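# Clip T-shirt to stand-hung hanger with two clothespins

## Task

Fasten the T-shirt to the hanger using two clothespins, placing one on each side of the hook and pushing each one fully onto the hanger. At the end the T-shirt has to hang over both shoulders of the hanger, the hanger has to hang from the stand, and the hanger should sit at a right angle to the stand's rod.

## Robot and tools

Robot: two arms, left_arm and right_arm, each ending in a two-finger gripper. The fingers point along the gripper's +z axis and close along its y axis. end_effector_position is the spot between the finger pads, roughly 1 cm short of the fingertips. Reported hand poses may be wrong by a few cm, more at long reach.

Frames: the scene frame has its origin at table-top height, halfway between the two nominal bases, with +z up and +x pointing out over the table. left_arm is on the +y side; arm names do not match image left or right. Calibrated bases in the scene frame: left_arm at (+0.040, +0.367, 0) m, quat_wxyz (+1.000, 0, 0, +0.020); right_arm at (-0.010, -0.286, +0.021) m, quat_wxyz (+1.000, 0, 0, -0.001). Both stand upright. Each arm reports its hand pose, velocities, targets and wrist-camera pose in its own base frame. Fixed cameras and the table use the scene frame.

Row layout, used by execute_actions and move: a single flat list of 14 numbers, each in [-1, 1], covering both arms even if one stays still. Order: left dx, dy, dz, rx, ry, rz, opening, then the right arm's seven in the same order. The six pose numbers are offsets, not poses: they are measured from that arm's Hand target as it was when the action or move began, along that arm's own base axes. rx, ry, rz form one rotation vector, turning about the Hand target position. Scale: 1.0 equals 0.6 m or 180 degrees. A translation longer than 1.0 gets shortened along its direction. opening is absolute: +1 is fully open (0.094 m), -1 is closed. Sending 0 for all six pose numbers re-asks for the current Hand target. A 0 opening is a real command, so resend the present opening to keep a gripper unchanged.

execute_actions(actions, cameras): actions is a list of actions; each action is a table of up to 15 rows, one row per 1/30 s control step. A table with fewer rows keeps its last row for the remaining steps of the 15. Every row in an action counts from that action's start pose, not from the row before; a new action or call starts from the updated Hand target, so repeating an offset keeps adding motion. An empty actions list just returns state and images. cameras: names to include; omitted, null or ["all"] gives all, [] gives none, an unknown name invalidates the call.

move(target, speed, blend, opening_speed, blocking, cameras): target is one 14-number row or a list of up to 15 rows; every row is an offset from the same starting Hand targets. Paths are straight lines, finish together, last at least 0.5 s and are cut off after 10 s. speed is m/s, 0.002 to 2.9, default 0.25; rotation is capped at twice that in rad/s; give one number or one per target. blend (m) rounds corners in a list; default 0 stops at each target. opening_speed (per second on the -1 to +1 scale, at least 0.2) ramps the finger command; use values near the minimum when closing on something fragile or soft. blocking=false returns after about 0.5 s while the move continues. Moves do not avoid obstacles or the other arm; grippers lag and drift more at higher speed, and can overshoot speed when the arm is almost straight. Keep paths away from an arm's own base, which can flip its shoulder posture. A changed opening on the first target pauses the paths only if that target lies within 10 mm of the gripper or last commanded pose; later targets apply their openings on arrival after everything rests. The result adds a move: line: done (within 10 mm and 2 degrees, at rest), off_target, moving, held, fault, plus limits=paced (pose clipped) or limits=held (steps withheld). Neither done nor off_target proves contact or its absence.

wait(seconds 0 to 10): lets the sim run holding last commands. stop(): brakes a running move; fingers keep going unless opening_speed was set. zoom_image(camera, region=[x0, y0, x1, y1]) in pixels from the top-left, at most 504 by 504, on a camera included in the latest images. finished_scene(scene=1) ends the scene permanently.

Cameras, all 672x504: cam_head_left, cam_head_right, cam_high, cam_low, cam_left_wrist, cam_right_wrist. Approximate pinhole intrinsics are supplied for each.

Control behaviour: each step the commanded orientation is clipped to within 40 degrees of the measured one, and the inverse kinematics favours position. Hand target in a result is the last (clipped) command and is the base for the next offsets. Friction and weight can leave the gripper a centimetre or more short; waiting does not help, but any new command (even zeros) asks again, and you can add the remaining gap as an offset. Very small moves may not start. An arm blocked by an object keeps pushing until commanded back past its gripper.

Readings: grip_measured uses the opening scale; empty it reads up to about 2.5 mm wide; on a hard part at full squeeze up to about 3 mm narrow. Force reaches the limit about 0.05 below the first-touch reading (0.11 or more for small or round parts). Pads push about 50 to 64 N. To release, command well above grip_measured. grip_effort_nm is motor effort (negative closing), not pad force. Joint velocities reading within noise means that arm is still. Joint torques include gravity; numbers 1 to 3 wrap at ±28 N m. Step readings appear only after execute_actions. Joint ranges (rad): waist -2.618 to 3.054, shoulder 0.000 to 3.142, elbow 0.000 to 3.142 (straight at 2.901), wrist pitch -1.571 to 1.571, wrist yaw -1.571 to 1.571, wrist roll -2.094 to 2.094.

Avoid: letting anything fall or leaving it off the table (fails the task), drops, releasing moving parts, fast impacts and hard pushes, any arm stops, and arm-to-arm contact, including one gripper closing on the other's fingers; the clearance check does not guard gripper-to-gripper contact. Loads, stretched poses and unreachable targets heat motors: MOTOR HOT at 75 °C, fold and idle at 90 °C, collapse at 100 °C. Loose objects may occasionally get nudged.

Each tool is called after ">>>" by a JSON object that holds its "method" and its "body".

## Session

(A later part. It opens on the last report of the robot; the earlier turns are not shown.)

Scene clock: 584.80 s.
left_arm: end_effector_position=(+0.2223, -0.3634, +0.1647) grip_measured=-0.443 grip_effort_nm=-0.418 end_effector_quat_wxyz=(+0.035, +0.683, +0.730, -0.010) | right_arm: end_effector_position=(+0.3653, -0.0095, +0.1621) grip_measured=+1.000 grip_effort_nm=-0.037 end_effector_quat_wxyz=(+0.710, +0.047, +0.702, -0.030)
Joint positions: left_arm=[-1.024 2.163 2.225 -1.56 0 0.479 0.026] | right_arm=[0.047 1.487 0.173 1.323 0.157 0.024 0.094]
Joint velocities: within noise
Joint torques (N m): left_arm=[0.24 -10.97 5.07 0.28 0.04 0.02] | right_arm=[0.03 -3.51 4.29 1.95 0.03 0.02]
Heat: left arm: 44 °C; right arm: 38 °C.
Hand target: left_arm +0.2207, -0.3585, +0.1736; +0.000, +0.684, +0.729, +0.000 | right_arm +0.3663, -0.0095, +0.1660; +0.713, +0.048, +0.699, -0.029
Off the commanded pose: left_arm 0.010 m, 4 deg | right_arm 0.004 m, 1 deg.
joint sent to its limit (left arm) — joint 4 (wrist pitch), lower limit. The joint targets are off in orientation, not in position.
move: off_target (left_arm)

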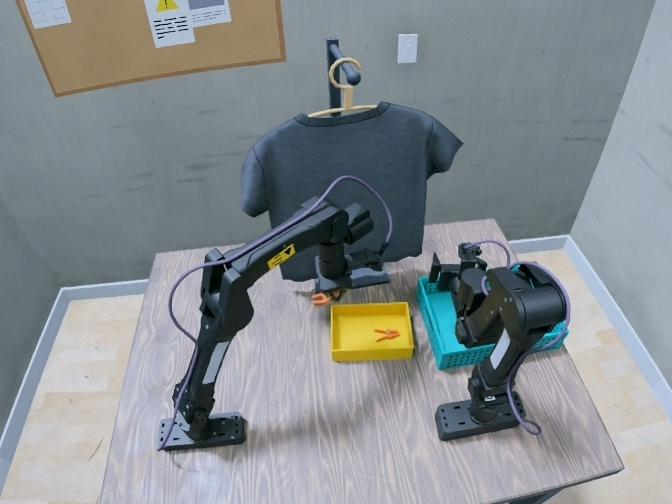

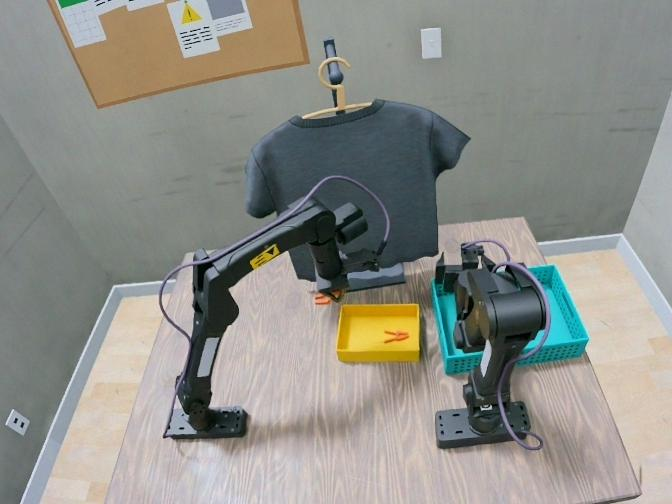

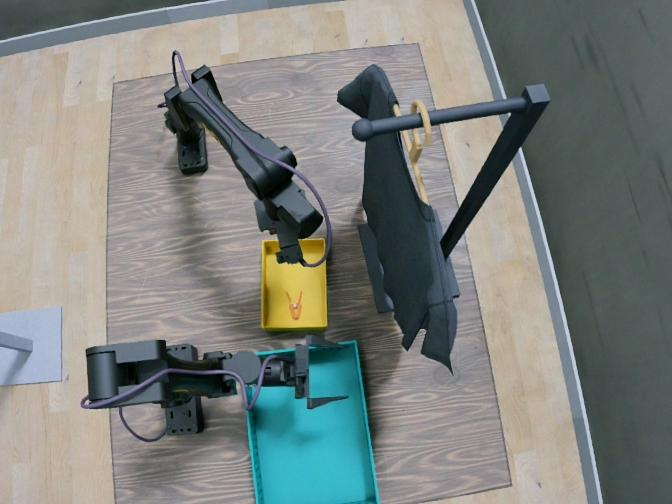

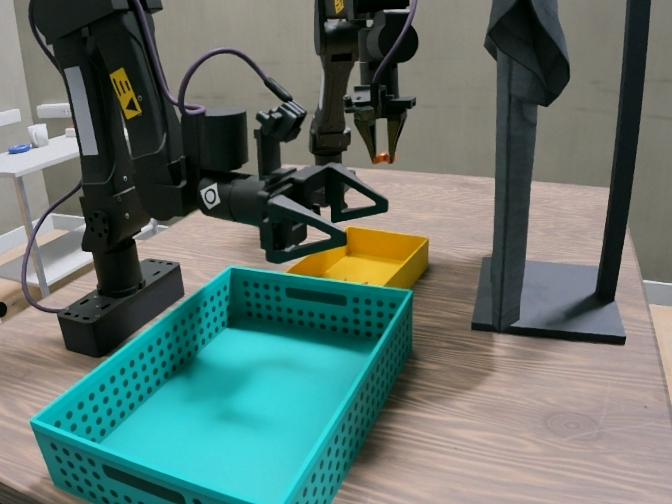

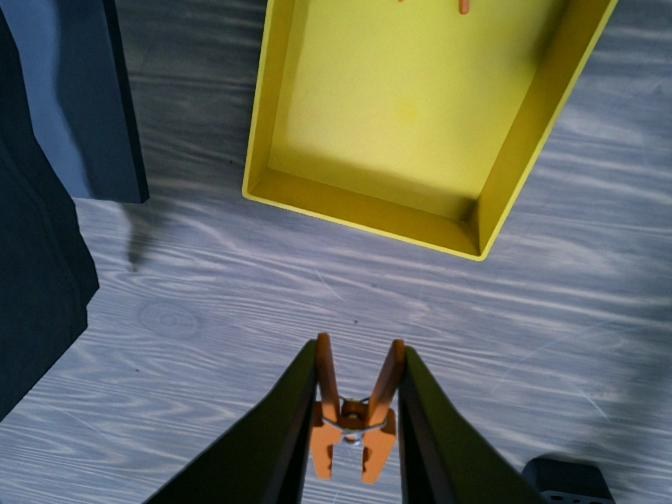

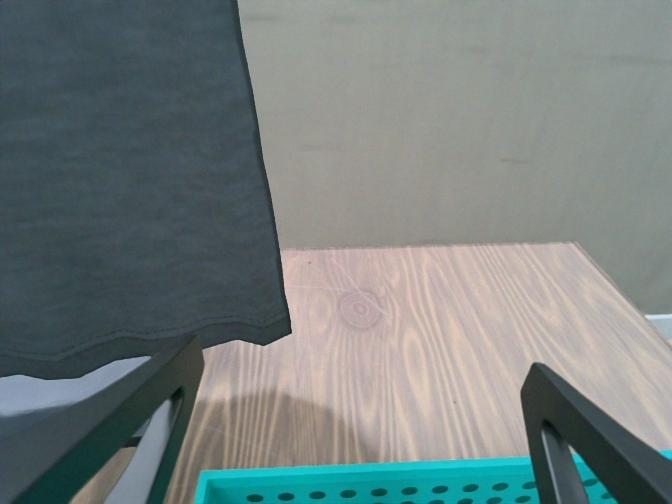

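>>> {"method": "zoom_image", "body": {"camera": "cam_high", "region": [360, 380, 560, 504]}}

>>> {"method": "zoom_image", "body": {"camera": "cam_head_left", "region": [290, 240, 430, 320]}}

>>> {"method": "zoom_image", "body": {"camera": "cam_head_left", "region": [290, 30, 410, 130]}}

>>> {"method": "zoom_image", "body": {"camera": "cam_head_right", "region": [280, 30, 400, 130]}}

Scaled by 2.520 from the camera's 672x504 image, which has a finer 960x720 frame.

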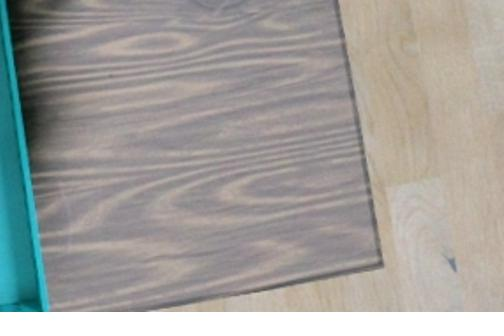

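Scaled by 3.600 from the camera's 672x504 image, which has a finer 960x720 frame.

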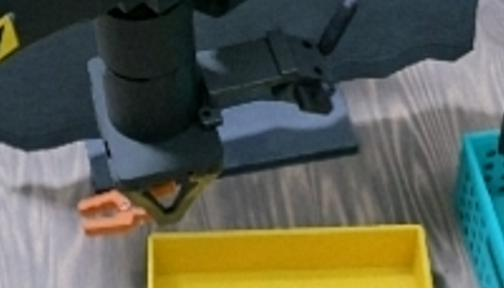

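Scaled by 4.200 from the camera's 672x504 image, which has a finer 960x720 frame.

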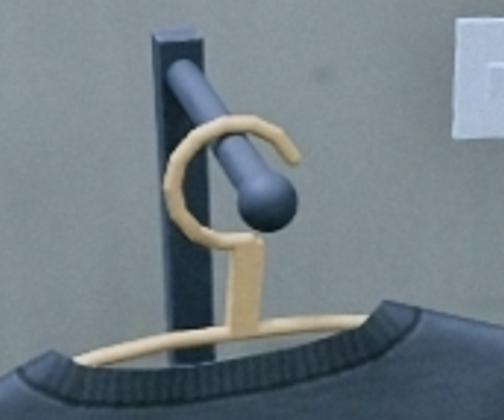

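Scaled by 4.200 from the camera's 672x504 image, which has a finer 960x720 frame.

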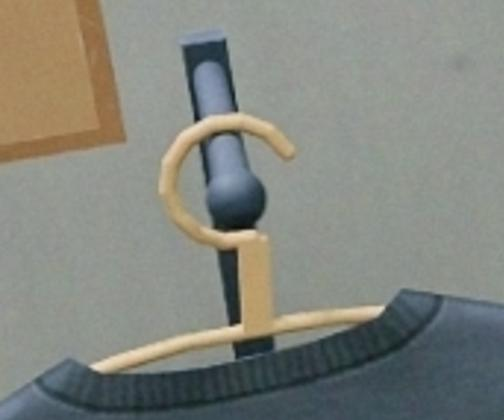

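>>> {"method": "move", "body": {"target": [[0.0513, 0.2355, 0.4607, -0.36, -0.068, 0.0315, -0.45, 0, 0, 0, 0, 0, 0, 1.0], [0.252, 0.2057, 0.6957, -0.6016, -0.1135, 0.0525, -0.45, -0.1447, 0.3368, -0.0517, -0.3789, 0.4110, 0.4138, 1.0]], "speed": 0.25, "blend": [0.05, 0]}}

Scene clock: 801.27 s.
left_arm: end_effector_position=(+0.3751, -0.2339, +0.5770) grip_measured=-0.443 grip_effort_nm=-0.422 end_effector_quat_wxyz=(+0.647, +0.337, +0.481, -0.486) | right_arm: end_effector_position=(+0.2761, +0.1889, +0.1333) grip_measured=+1.000 grip_effort_nm=-0.032 end_effector_quat_wxyz=(+0.000, +0.704, -0.710, -0.001)
Joint positions: left_arm=[-0.225 1.649 1.826 0.388 0.954 -0.511 0.026] | right_arm=[0.596 1.81 1.597 -1.357 -0.002 -0.966 0.094]
Joint velocities: within noise
Joint torques (N m): left_arm=[-0.81 -5.33 8.08 1.56 -0.46 -0.08] | right_arm=[0.35 -5.94 7.41 0.17 0.03 -0.08]
Heat: left arm: 50 °C; right arm: 38 °C.
Hand target: left_arm +0.3719, -0.2352, +0.5909; +0.661, +0.338, +0.463, -0.483 | right_arm +0.2796, +0.1926, +0.1350; -0.001, +0.708, -0.707, +0.000
Off the commanded pose: left_arm 0.014 m, 3 deg | right_arm 0.005 m, 1 deg.
move: off_target (left_arm)

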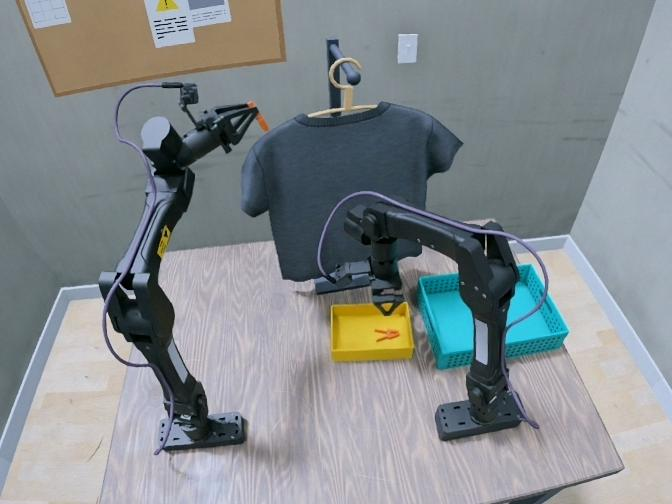

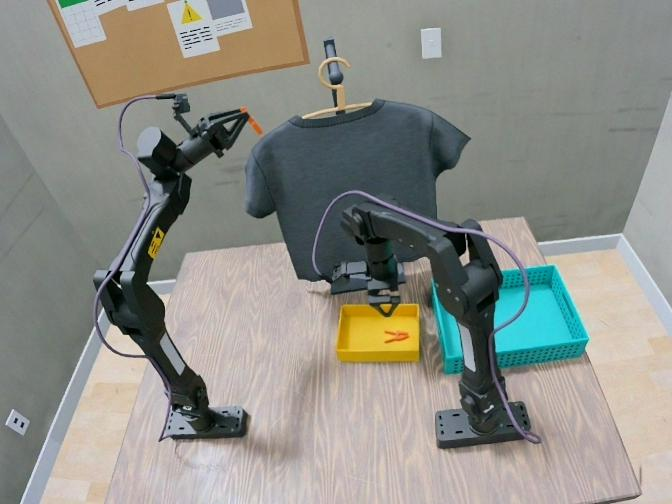

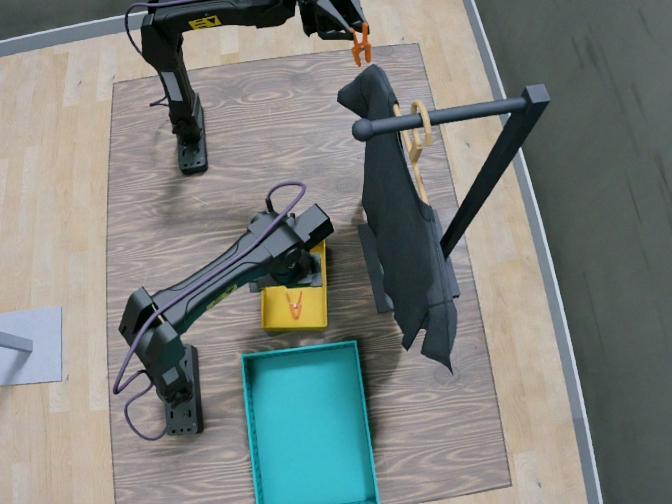

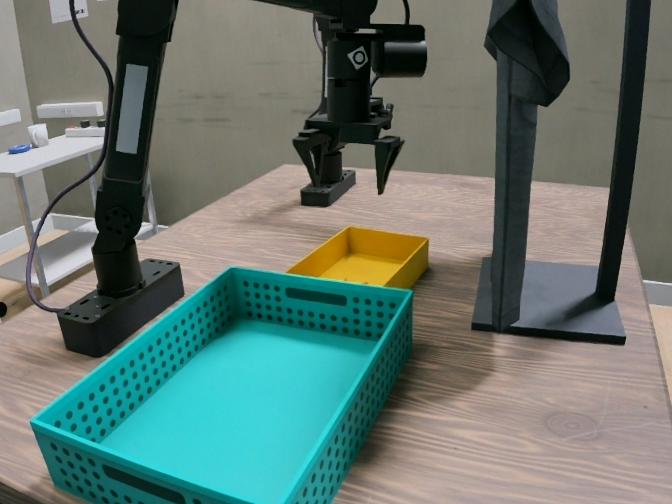

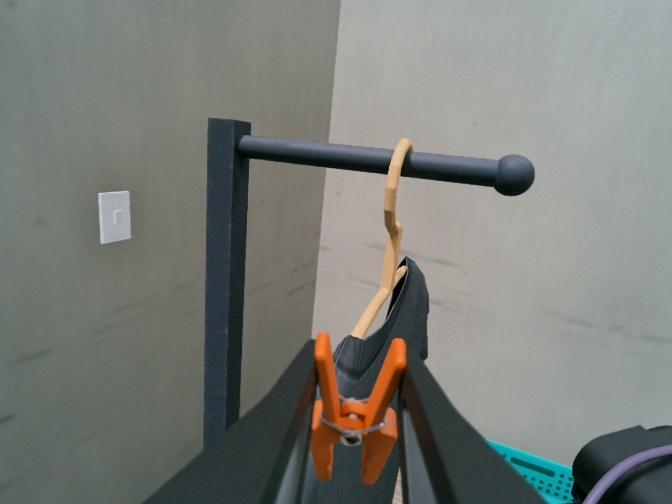

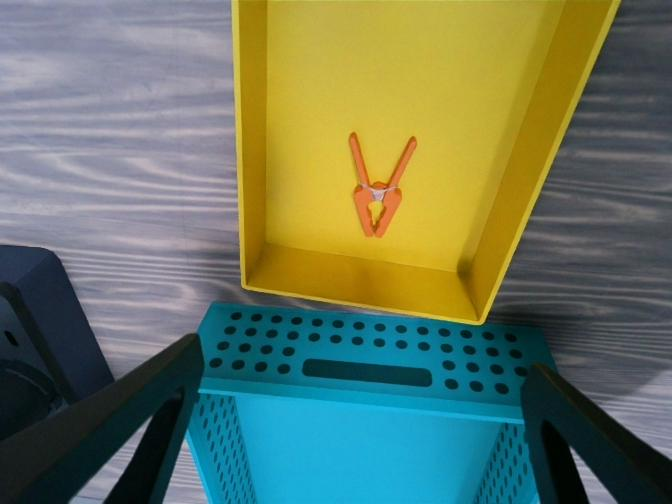

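>>> {"method": "move", "body": {"target": [[0,0,0,0,0,0,-0.45, 0.004,0,-0.0917,0,0,0,0.15]], "speed": 0.1, "cameras": ["cam_right_wrist", "cam_head_left", "cam_low"]}}

Scene clock: 844.93 s.
left_arm: end_effector_position=(+0.3751, -0.2338, +0.5772) grip_measured=-0.443 grip_effort_nm=-0.422 end_effector_quat_wxyz=(+0.647, +0.337, +0.481, -0.486) | right_arm: end_effector_position=(+0.2825, +0.1932, +0.0866) grip_measured=+0.152 grip_effort_nm=-0.129 end_effector_quat_wxyz=(-0.008, +0.705, -0.709, +0.001)
Joint positions: left_arm=[-0.225 1.649 1.826 0.389 0.954 -0.512 0.026] | right_arm=[0.596 1.836 1.443 -1.162 -0.002 -0.97 0.054]
Joint velocities: within noise
Joint torques (N m): left_arm=[-0.76 -5.37 8.25 1.6 -0.44 -0.08] | right_arm=[0.1 -6.32 4.6 0.37 0.06 -0.04]
Heat: left arm: 43 °C; right arm: 35 °C.
Hand target: left_arm +0.3719, -0.2352, +0.5909; +0.661, +0.338, +0.463, -0.483 | right_arm +0.2819, +0.1926, +0.0799; +0.000, +0.708, -0.707, +0.000
Off the commanded pose: left_arm 0.014 m, 3 deg | right_arm 0.007 m, 1 deg.
move: off_target (left_arm)
Images, in order (width x height): cam_head_left 672x504, cam_low 672x504, cam_right_wrist 672x504.

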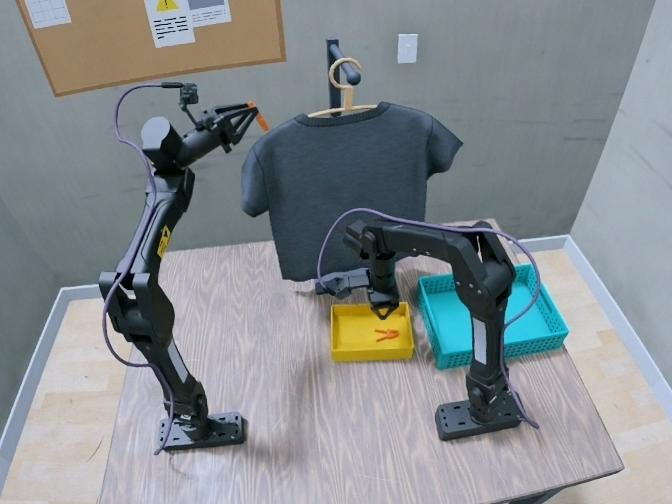

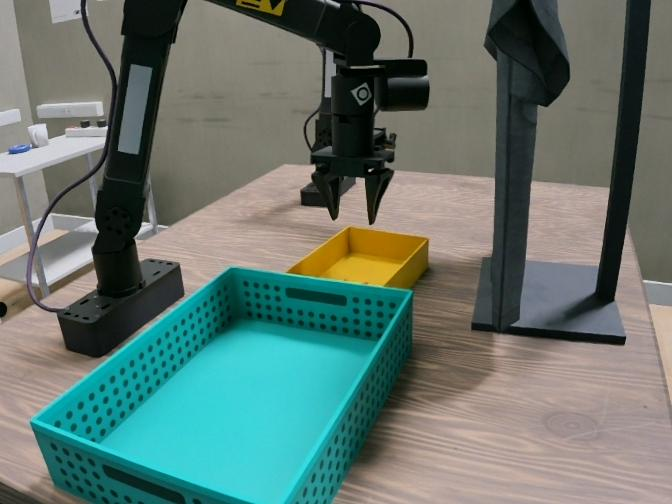

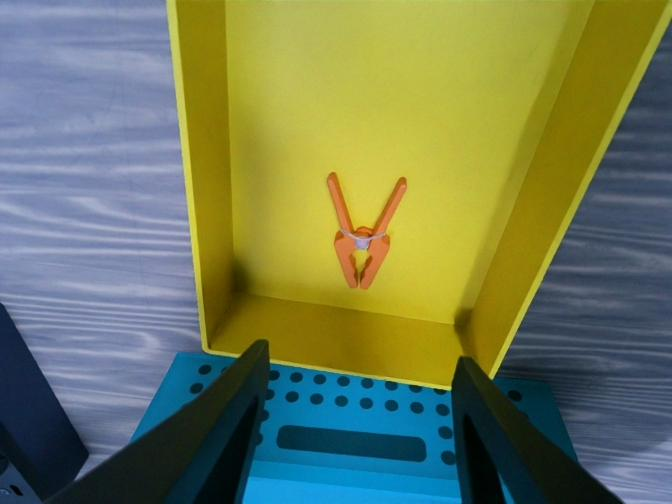

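>>> {"method": "move", "body": {"target": [[0,0,0,0,0,0,-0.45, -0.005,0.0217,-0.065,0,0,0,0.15]], "speed": 0.1, "cameras": ["cam_right_wrist", "cam_head_left", "cam_low"]}}

Scene clock: 857.67 s.
left_arm: end_effector_position=(+0.3751, -0.2337, +0.5773) grip_measured=-0.443 grip_effort_nm=-0.418 end_effector_quat_wxyz=(+0.647, +0.337, +0.481, -0.486) | right_arm: end_effector_position=(+0.2814, +0.2053, +0.0482) grip_measured=+0.152 grip_effort_nm=-0.120 end_effector_quat_wxyz=(-0.009, +0.708, -0.707, +0.001)
Joint positions: left_arm=[-0.225 1.649 1.826 0.389 0.953 -0.512 0.026] | right_arm=[0.627 1.889 1.357 -1.021 -0.001 -0.946 0.054]
Joint velocities: within noise
Joint torques (N m): left_arm=[-0.83 -5.24 8.43 1.6 -0.46 -0.01] | right_arm=[0.44 -6.53 4.46 0.38 0.03 0.1]
Heat: left arm: 42 °C; right arm: 34 °C.
Hand target: left_arm +0.3720, -0.2351, +0.5909; +0.661, +0.338, +0.464, -0.483 | right_arm +0.2789, +0.2057, +0.0410; -0.001, +0.708, -0.707, +0.000
Off the commanded pose: left_arm 0.014 m, 3 deg | right_arm 0.008 m, 1 deg.
move: off_target (left_arm)
Images, in order (width x height): cam_head_left 672x504, cam_low 672x504, cam_right_wrist 672x504.

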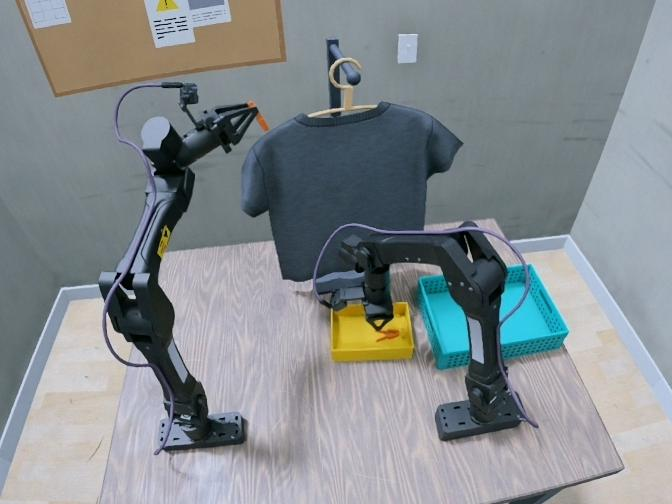

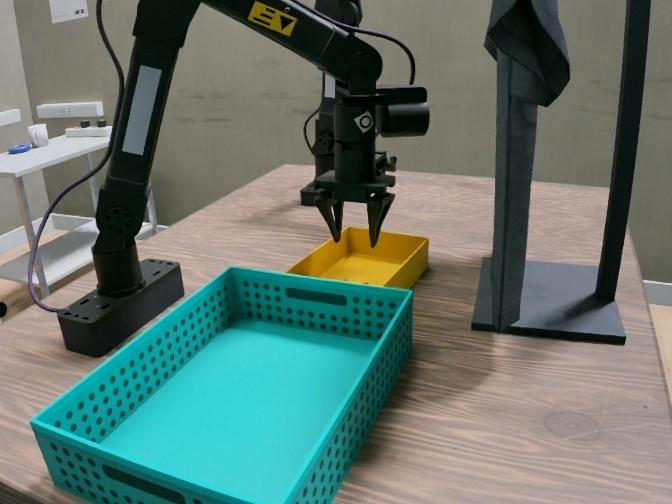

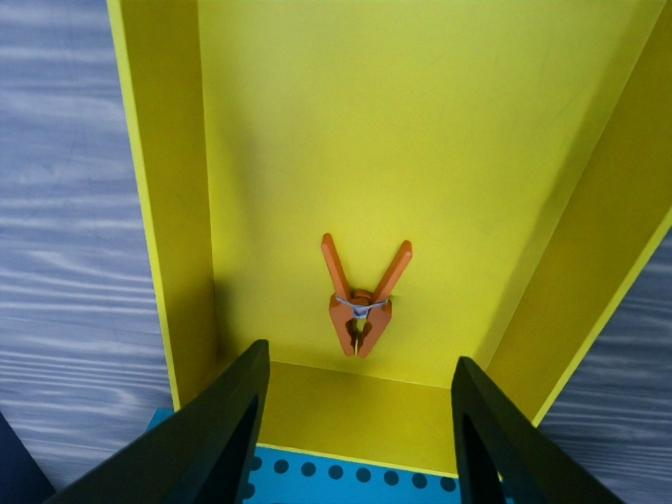

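>>> {"method": "move", "body": {"target": [[0,0,0,0,0,0,-0.45, -0.0017,-0.0075,-0.0367,0,0,0,0.15]], "speed": 0.08, "cameras": ["cam_right_wrist", "cam_head_left", "cam_low"]}}

Scene clock: 868.37 s.
left_arm: end_effector_position=(+0.3751, -0.2337, +0.5773) grip_measured=-0.443 grip_effort_nm=-0.418 end_effector_quat_wxyz=(+0.647, +0.337, +0.481, -0.486) | right_arm: end_effector_position=(+0.2794, +0.2038, +0.0269) grip_measured=+0.152 grip_effort_nm=-0.120 end_effector_quat_wxyz=(-0.010, +0.707, -0.707, +0.001)
Joint positions: left_arm=[-0.225 1.649 1.826 0.389 0.953 -0.512 0.026] | right_arm=[0.627 1.904 1.288 -0.934 -0.001 -0.945 0.054]
Joint velocities: within noise
Joint torques (N m): left_arm=[-0.77 -5.37 8.23 1.59 -0.44 0] | right_arm=[-0.25 -6.28 4.22 0.35 0.05 -0.02]
Heat: left arm: 41 °C; right arm: 34 °C.
Hand target: left_arm +0.3720, -0.2352, +0.5909; +0.661, +0.338, +0.464, -0.483 | right_arm +0.2778, +0.2011, +0.0188; +0.000, +0.708, -0.707, +0.000
Off the commanded pose: left_arm 0.014 m, 3 deg | right_arm 0.009 m, 1 deg.
move: off_target (left_arm)
Images, in order (width x height): cam_head_left 672x504, cam_low 672x504, cam_right_wrist 672x504.

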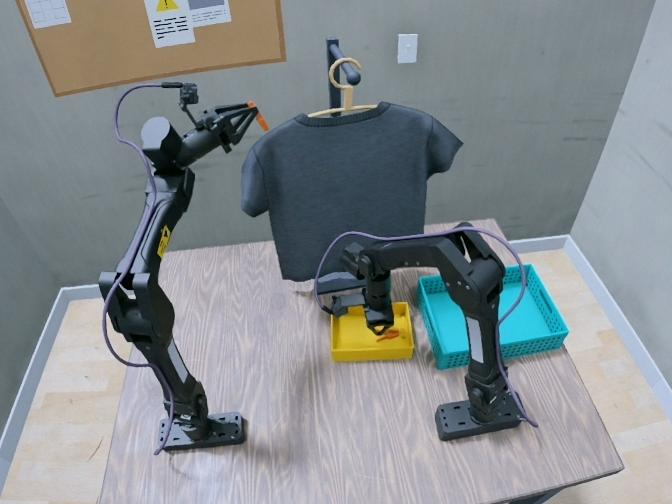

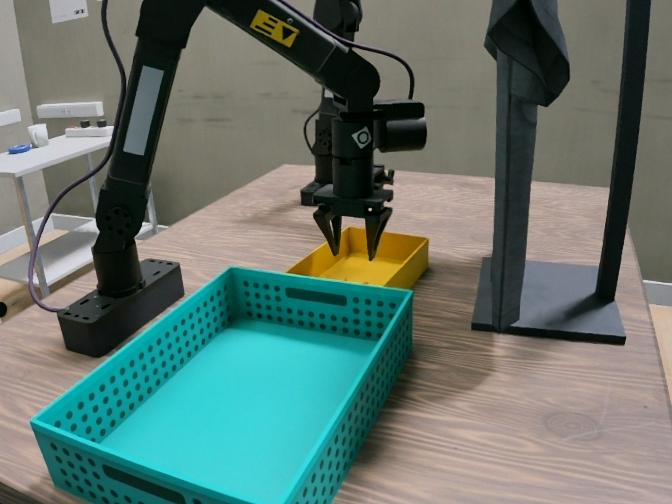

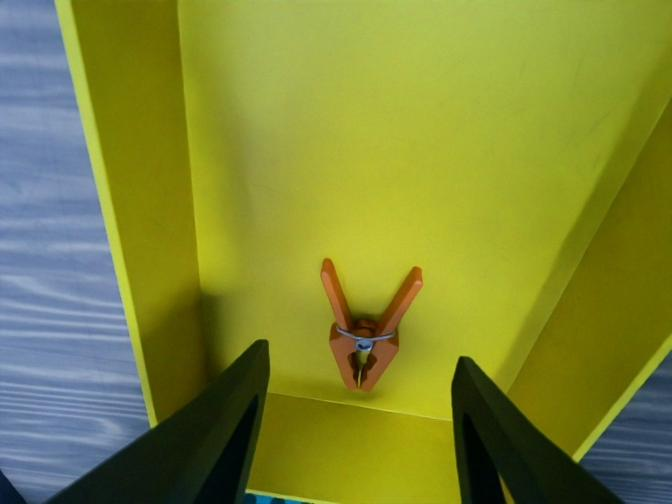

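>>> {"method": "move", "body": {"target": [[0,0,0,0,0,0,-0.45, 0.002,-0.005,-0.04,0,0,0,0.15]], "speed": 0.08, "cameras": ["cam_right_wrist", "cam_head_left", "cam_low"]}}

>>> {"method": "zoom_image", "body": {"camera": "cam_low", "region": [280, 180, 460, 315]}}

>>> {"method": "zoom_image", "body": {"camera": "cam_head_left", "region": [325, 290, 425, 365]}}

Scene clock: 875.57 s.
left_arm: end_effector_position=(+0.3751, -0.2337, +0.5774) grip_measured=-0.443 grip_effort_nm=-0.422 end_effector_quat_wxyz=(+0.647, +0.337, +0.481, -0.486) | right_arm: end_effector_position=(+0.2804, +0.2019, +0.0029) grip_measured=+0.152 grip_effort_nm=-0.120 end_effector_quat_wxyz=(-0.010, +0.708, -0.706, +0.001)
Joint positions: left_arm=[-0.225 1.649 1.826 0.39 0.953 -0.512 0.026] | right_arm=[0.621 1.941 1.234 -0.844 -0.001 -0.952 0.054]
Joint velocities: within noise
Joint torques (N m): left_arm=[-0.9 -5.59 8.34 1.54 -0.44 -0.03] | right_arm=[-0.53 -6.34 4.1 0.36 0.02 -0.04]
Heat: left arm: 41 °C; right arm: 34 °C.
Hand target: left_arm +0.3719, -0.2351, +0.5909; +0.661, +0.338, +0.463, -0.483 | right_arm +0.2791, +0.1981, -0.0051; +0.000, +0.708, -0.707, +0.000
Off the commanded pose: left_arm 0.014 m, 3 deg | right_arm 0.009 m, 1 deg.
move: off_target (left_arm)
Images, in order (width x height): cam_head_left 672x504, cam_low 672x504, cam_right_wrist 672x504.

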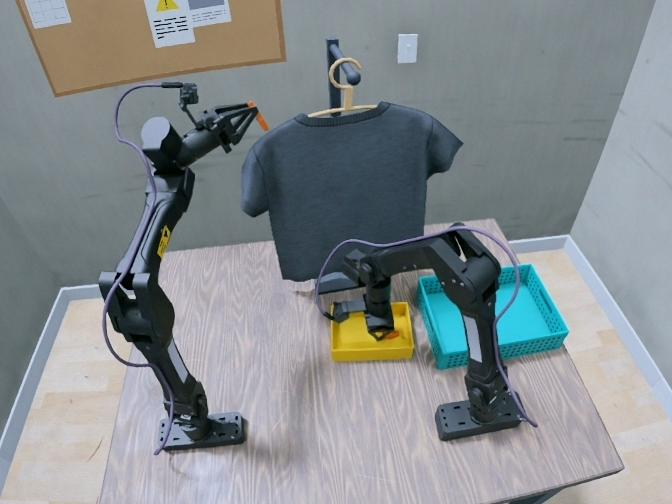

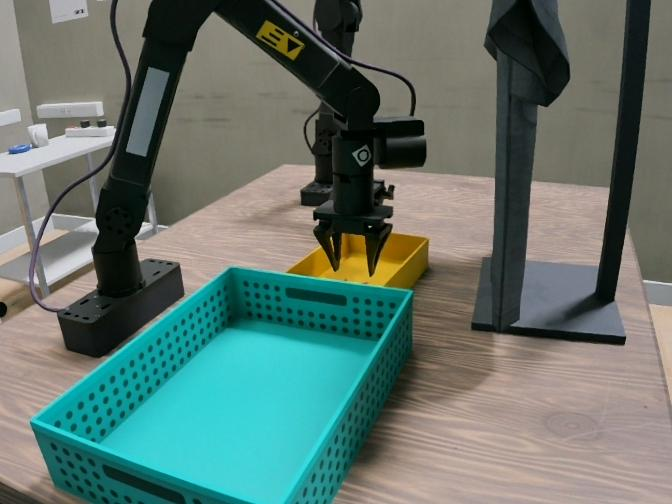

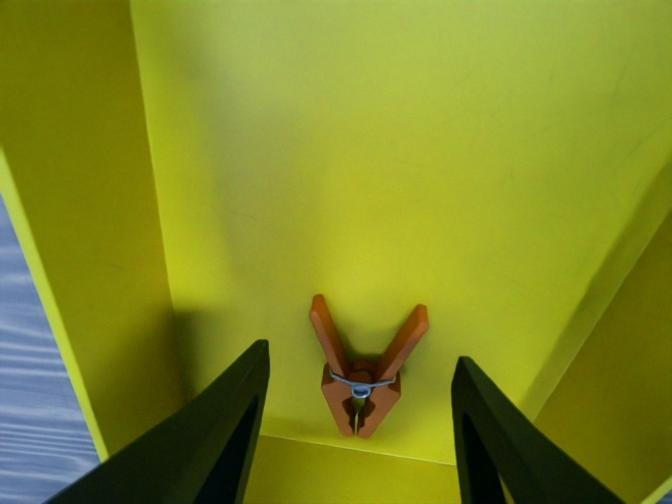

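Scaled by 2.800 from the camera's 672x504 image, which has a finer 960x720 frame.

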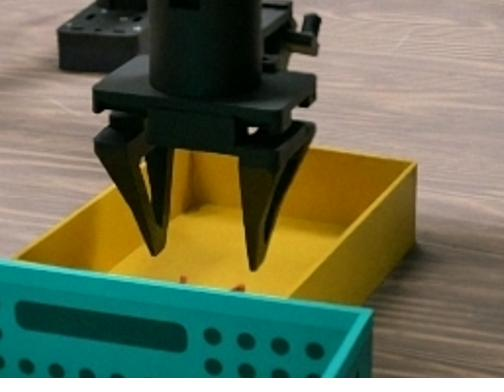

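Scaled by 5.040 from the camera's 672x504 image, which has a finer 960x720 frame.

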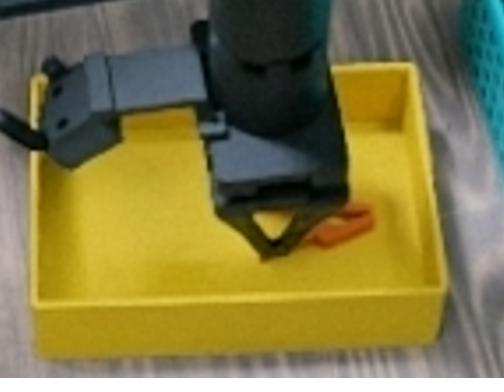

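>>> {"method": "move", "body": {"target": [[0,0,0,0,0,0,-0.45, 0.0025,-0.0045,-0.0267,0,0,0,0.15]], "speed": 0.06, "cameras": ["cam_right_wrist", "cam_head_left", "cam_low"]}}

>>> {"method": "zoom_image", "body": {"camera": "cam_low", "region": [280, 180, 460, 315]}}

>>> {"method": "zoom_image", "body": {"camera": "cam_head_left", "region": [325, 290, 425, 365]}}

Scene clock: 882.20 s.
left_arm: end_effector_position=(+0.3751, -0.2337, +0.5774) grip_measured=-0.443 grip_effort_nm=-0.427 end_effector_quat_wxyz=(+0.647, +0.337, +0.481, -0.486) | right_arm: end_effector_position=(+0.2825, +0.1997, -0.0127) grip_measured=+0.152 grip_effort_nm=-0.125 end_effector_quat_wxyz=(-0.011, +0.708, -0.706, +0.001)
Joint positions: left_arm=[-0.225 1.649 1.826 0.39 0.953 -0.512 0.026] | right_arm=[0.612 1.969 1.205 -0.785 -0.001 -0.961 0.054]
Joint velocities: within noise
Joint torques (N m): left_arm=[-0.81 -5.34 7.99 1.56 -0.43 -0.07] | right_arm=[-0.61 -6.39 3.81 0.37 0.03 -0.04]
Heat: left arm: 41 °C; right arm: 33 °C.
Hand target: left_arm +0.3720, -0.2352, +0.5909; +0.661, +0.338, +0.464, -0.483 | right_arm +0.2805, +0.1953, -0.0212; +0.000, +0.708, -0.707, +0.000
Off the commanded pose: left_arm 0.014 m, 3 deg | right_arm 0.010 m, 1 deg.
move: off_target (left_arm)
Images, in order (width x height): cam_head_left 672x504, cam_low 672x504, cam_right_wrist 672x504.

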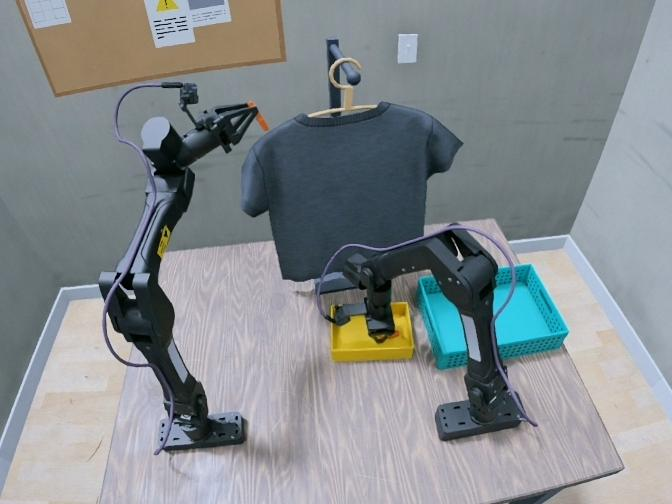

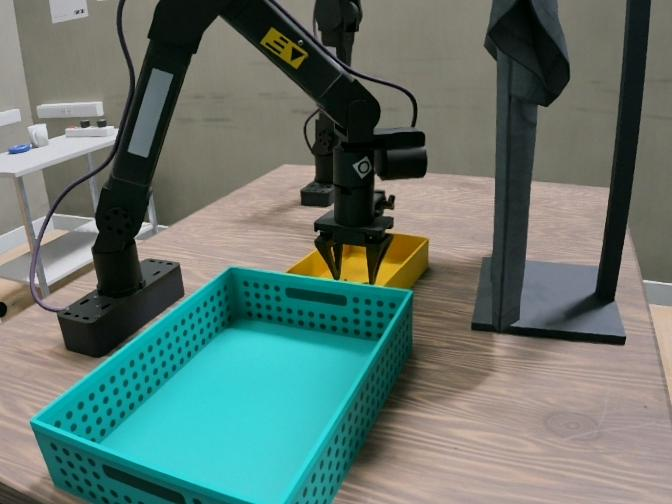

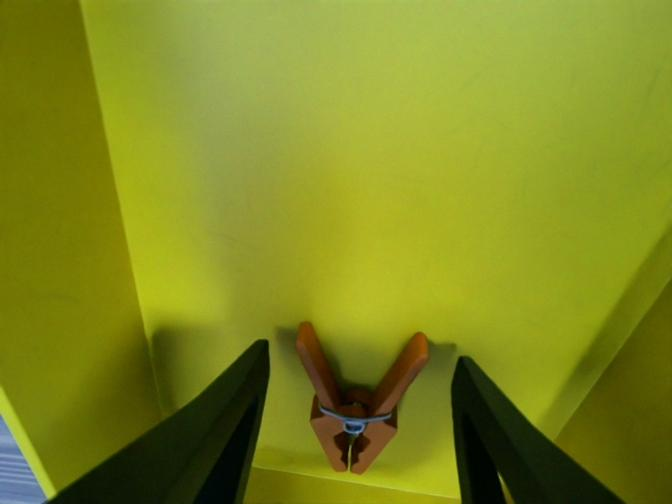

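Scaled by 2.800 from the camera's 672x504 image, which has a finer 960x720 frame.

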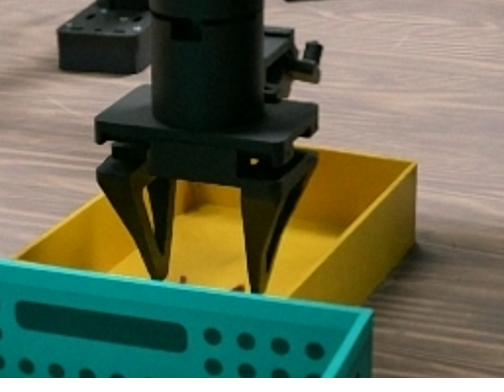

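Scaled by 5.040 from the camera's 672x504 image, which has a finer 960x720 frame.

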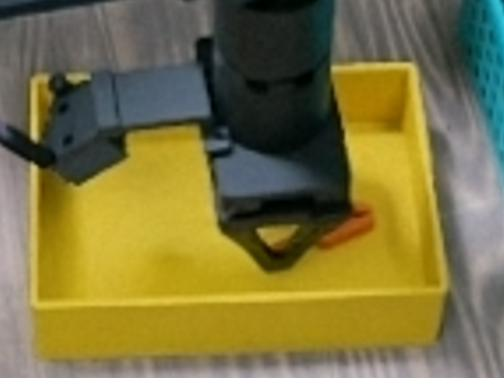

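>>> {"method": "move", "body": {"target": [[0,0,0,0,0,0,-0.45, 0,0,-0.0092,0,0,0,0.15]], "speed": 0.05, "cameras": ["cam_right_wrist", "cam_head_left", "cam_low"]}}

>>> {"method": "zoom_image", "body": {"camera": "cam_low", "region": [300, 220, 420, 310]}}

Scene clock: 889.90 s.
left_arm: end_effector_position=(+0.3750, -0.2337, +0.5774) grip_measured=-0.443 grip_effort_nm=-0.422 end_effector_quat_wxyz=(+0.647, +0.337, +0.480, -0.486) | right_arm: end_effector_position=(+0.2829, +0.1999, -0.0178) grip_measured=+0.152 grip_effort_nm=-0.125 end_effector_quat_wxyz=(-0.011, +0.708, -0.706, +0.002)
Joint positions: left_arm=[-0.225 1.649 1.826 0.39 0.953 -0.512 0.026] | right_arm=[0.612 1.979 1.196 -0.765 -0.001 -0.962 0.054]
Joint velocities: within noise
Joint torques (N m): left_arm=[-0.64 -5.46 7.99 1.56 -0.43 -0.07] | right_arm=[-0.58 -6.46 3.9 0.36 0.03 -0.06]
Heat: left arm: 41 °C; right arm: 33 °C.
Hand target: left_arm +0.3719, -0.2352, +0.5910; +0.661, +0.338, +0.463, -0.483 | right_arm +0.2806, +0.1954, -0.0266; -0.001, +0.708, -0.707, +0.000
Off the commanded pose: left_arm 0.014 m, 3 deg | right_arm 0.010 m, 1 deg.
move: off_target (left_arm)
Images, in order (width x height): cam_head_left 672x504, cam_low 672x504, cam_right_wrist 672x504.

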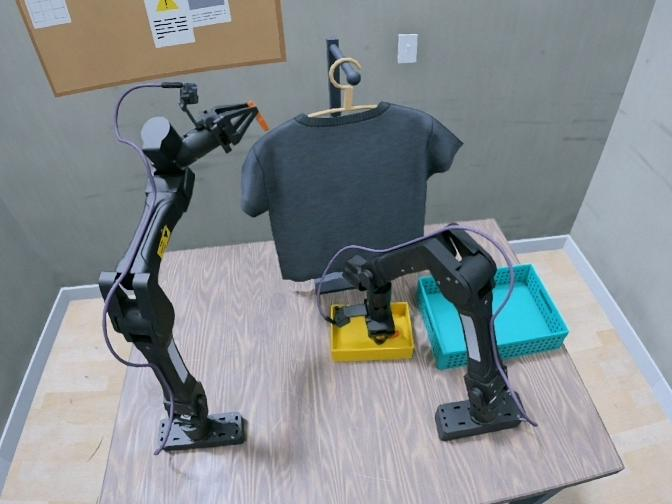

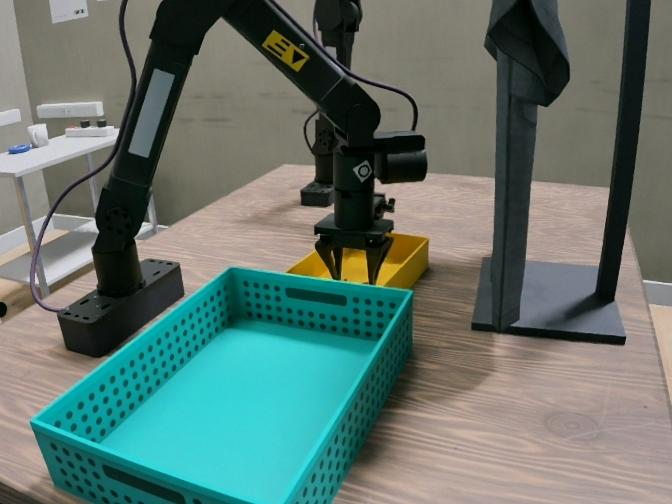

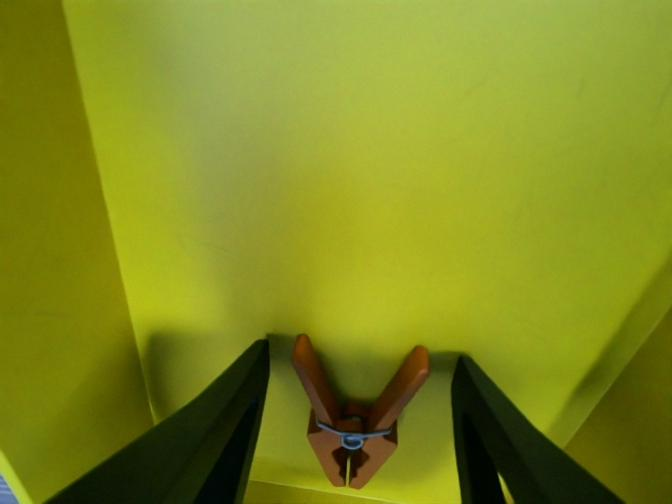

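Scaled by 4.200 from the camera's 672x504 image, which has a finer 960x720 frame.

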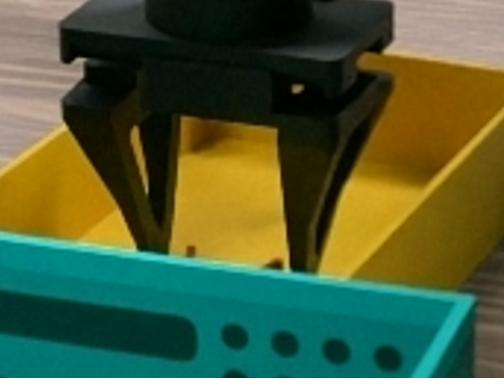

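>>> {"method": "move", "body": {"target": [[0,0,0,0,0,0,-0.45, 0,-0.0058,-0.0042,0,0,0,0.15]], "speed": 0.05, "cameras": ["cam_right_wrist", "cam_low"]}}

>>> {"method": "zoom_image", "body": {"camera": "cam_right_wrist", "region": [240, 280, 480, 504]}}

Scene clock: 903.30 s.
left_arm: end_effector_position=(+0.3750, -0.2337, +0.5774) grip_measured=-0.443 grip_effort_nm=-0.418 end_effector_quat_wxyz=(+0.647, +0.337, +0.480, -0.486) | right_arm: end_effector_position=(+0.2830, +0.1970, -0.0200) grip_measured=+0.152 grip_effort_nm=-0.125 end_effector_quat_wxyz=(-0.011, +0.708, -0.706, +0.002)
Joint positions: left_arm=[-0.225 1.649 1.826 0.39 0.953 -0.512 0.026] | right_arm=[0.605 1.979 1.186 -0.756 -0.001 -0.969 0.054]
Joint velocities: within noise
Joint torques (N m): left_arm=[-0.58 -5.04 8.29 1.55 -0.41 -0.01] | right_arm=[-0.66 -6.6 3.59 0.39 0.03 -0.01]
Heat: left arm: 40 °C; right arm: 33 °C.
Hand target: left_arm +0.3719, -0.2352, +0.5909; +0.661, +0.338, +0.463, -0.483 | right_arm +0.2806, +0.1920, -0.0291; -0.001, +0.708, -0.707, +0.000
Off the commanded pose: left_arm 0.014 m, 3 deg | right_arm 0.011 m, 1 deg.
move: off_target (left_arm, right_arm)
Images, in order (width x height): cam_low 672x504, cam_right_wrist 672x504.

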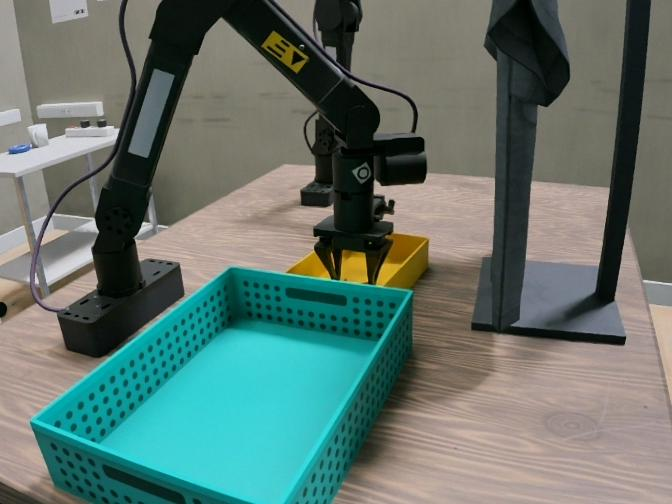

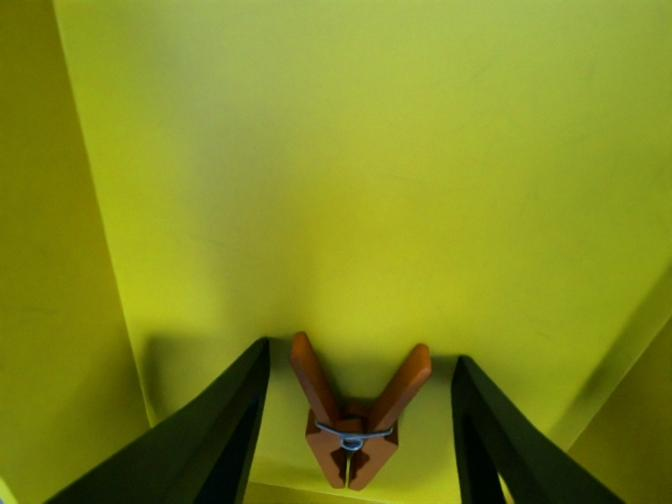

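Scaled by 2.100 from the camera's 672x504 image, which has a finer 960x720 frame.

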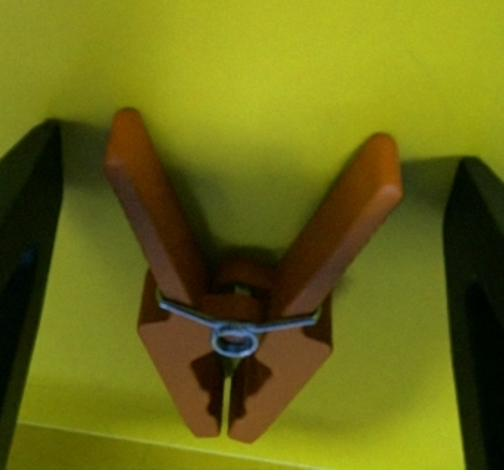

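>>> {"method": "move", "body": {"target": [[0,0,0,0,0,0,-0.45, 0,0,0,0,0,0,-0.22]], "speed": 0.05, "opening_speed": 0.5, "cameras": ["cam_right_wrist"]}}

>>> {"method": "zoom_image", "body": {"camera": "cam_right_wrist", "region": [240, 280, 480, 504]}}

Scene clock: 912.40 s.
left_arm: end_effector_position=(+0.3750, -0.2337, +0.5774) grip_measured=-0.443 grip_effort_nm=-0.413 end_effector_quat_wxyz=(+0.647, +0.337, +0.480, -0.486) | right_arm: end_effector_position=(+0.2842, +0.1975, -0.0200) grip_measured=-0.217 grip_effort_nm=-0.183 end_effector_quat_wxyz=(-0.013, +0.708, -0.706, +0.003)
Joint positions: left_arm=[-0.225 1.649 1.826 0.39 0.953 -0.512 0.026] | right_arm=[0.605 1.979 1.186 -0.75 0 -0.97 0.037]
Joint velocities: within noise
Joint torques (N m): left_arm=[-0.66 -5.23 8.06 1.58 -0.43 -0.04] | right_arm=[-0.54 -6.49 3.55 0.36 0.01 -0.03]
Heat: left arm: 40 °C; right arm: 32 °C.
Hand target: left_arm +0.3719, -0.2352, +0.5909; +0.661, +0.338, +0.463, -0.483 | right_arm +0.2806, +0.1920, -0.0291; -0.001, +0.708, -0.707, +0.000
Off the commanded pose: left_arm 0.014 m, 3 deg | right_arm 0.011 m, 2 deg.
move: off_target (left_arm, right_arm)
Images, in order (width x height): cam_right_wrist 672x504.

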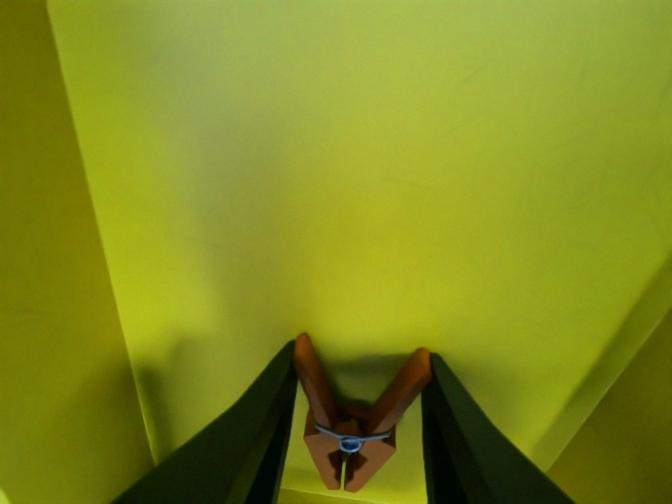

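Scaled by 2.100 from the camera's 672x504 image, which has a finer 960x720 frame.

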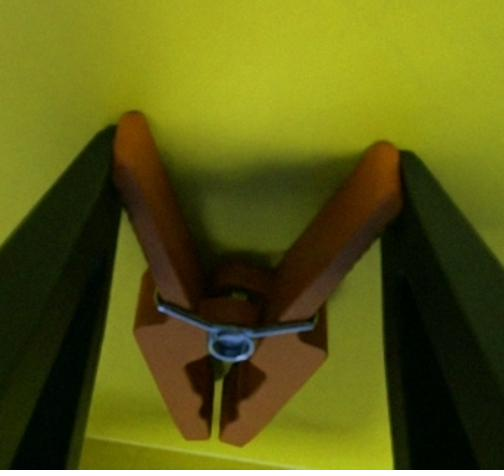

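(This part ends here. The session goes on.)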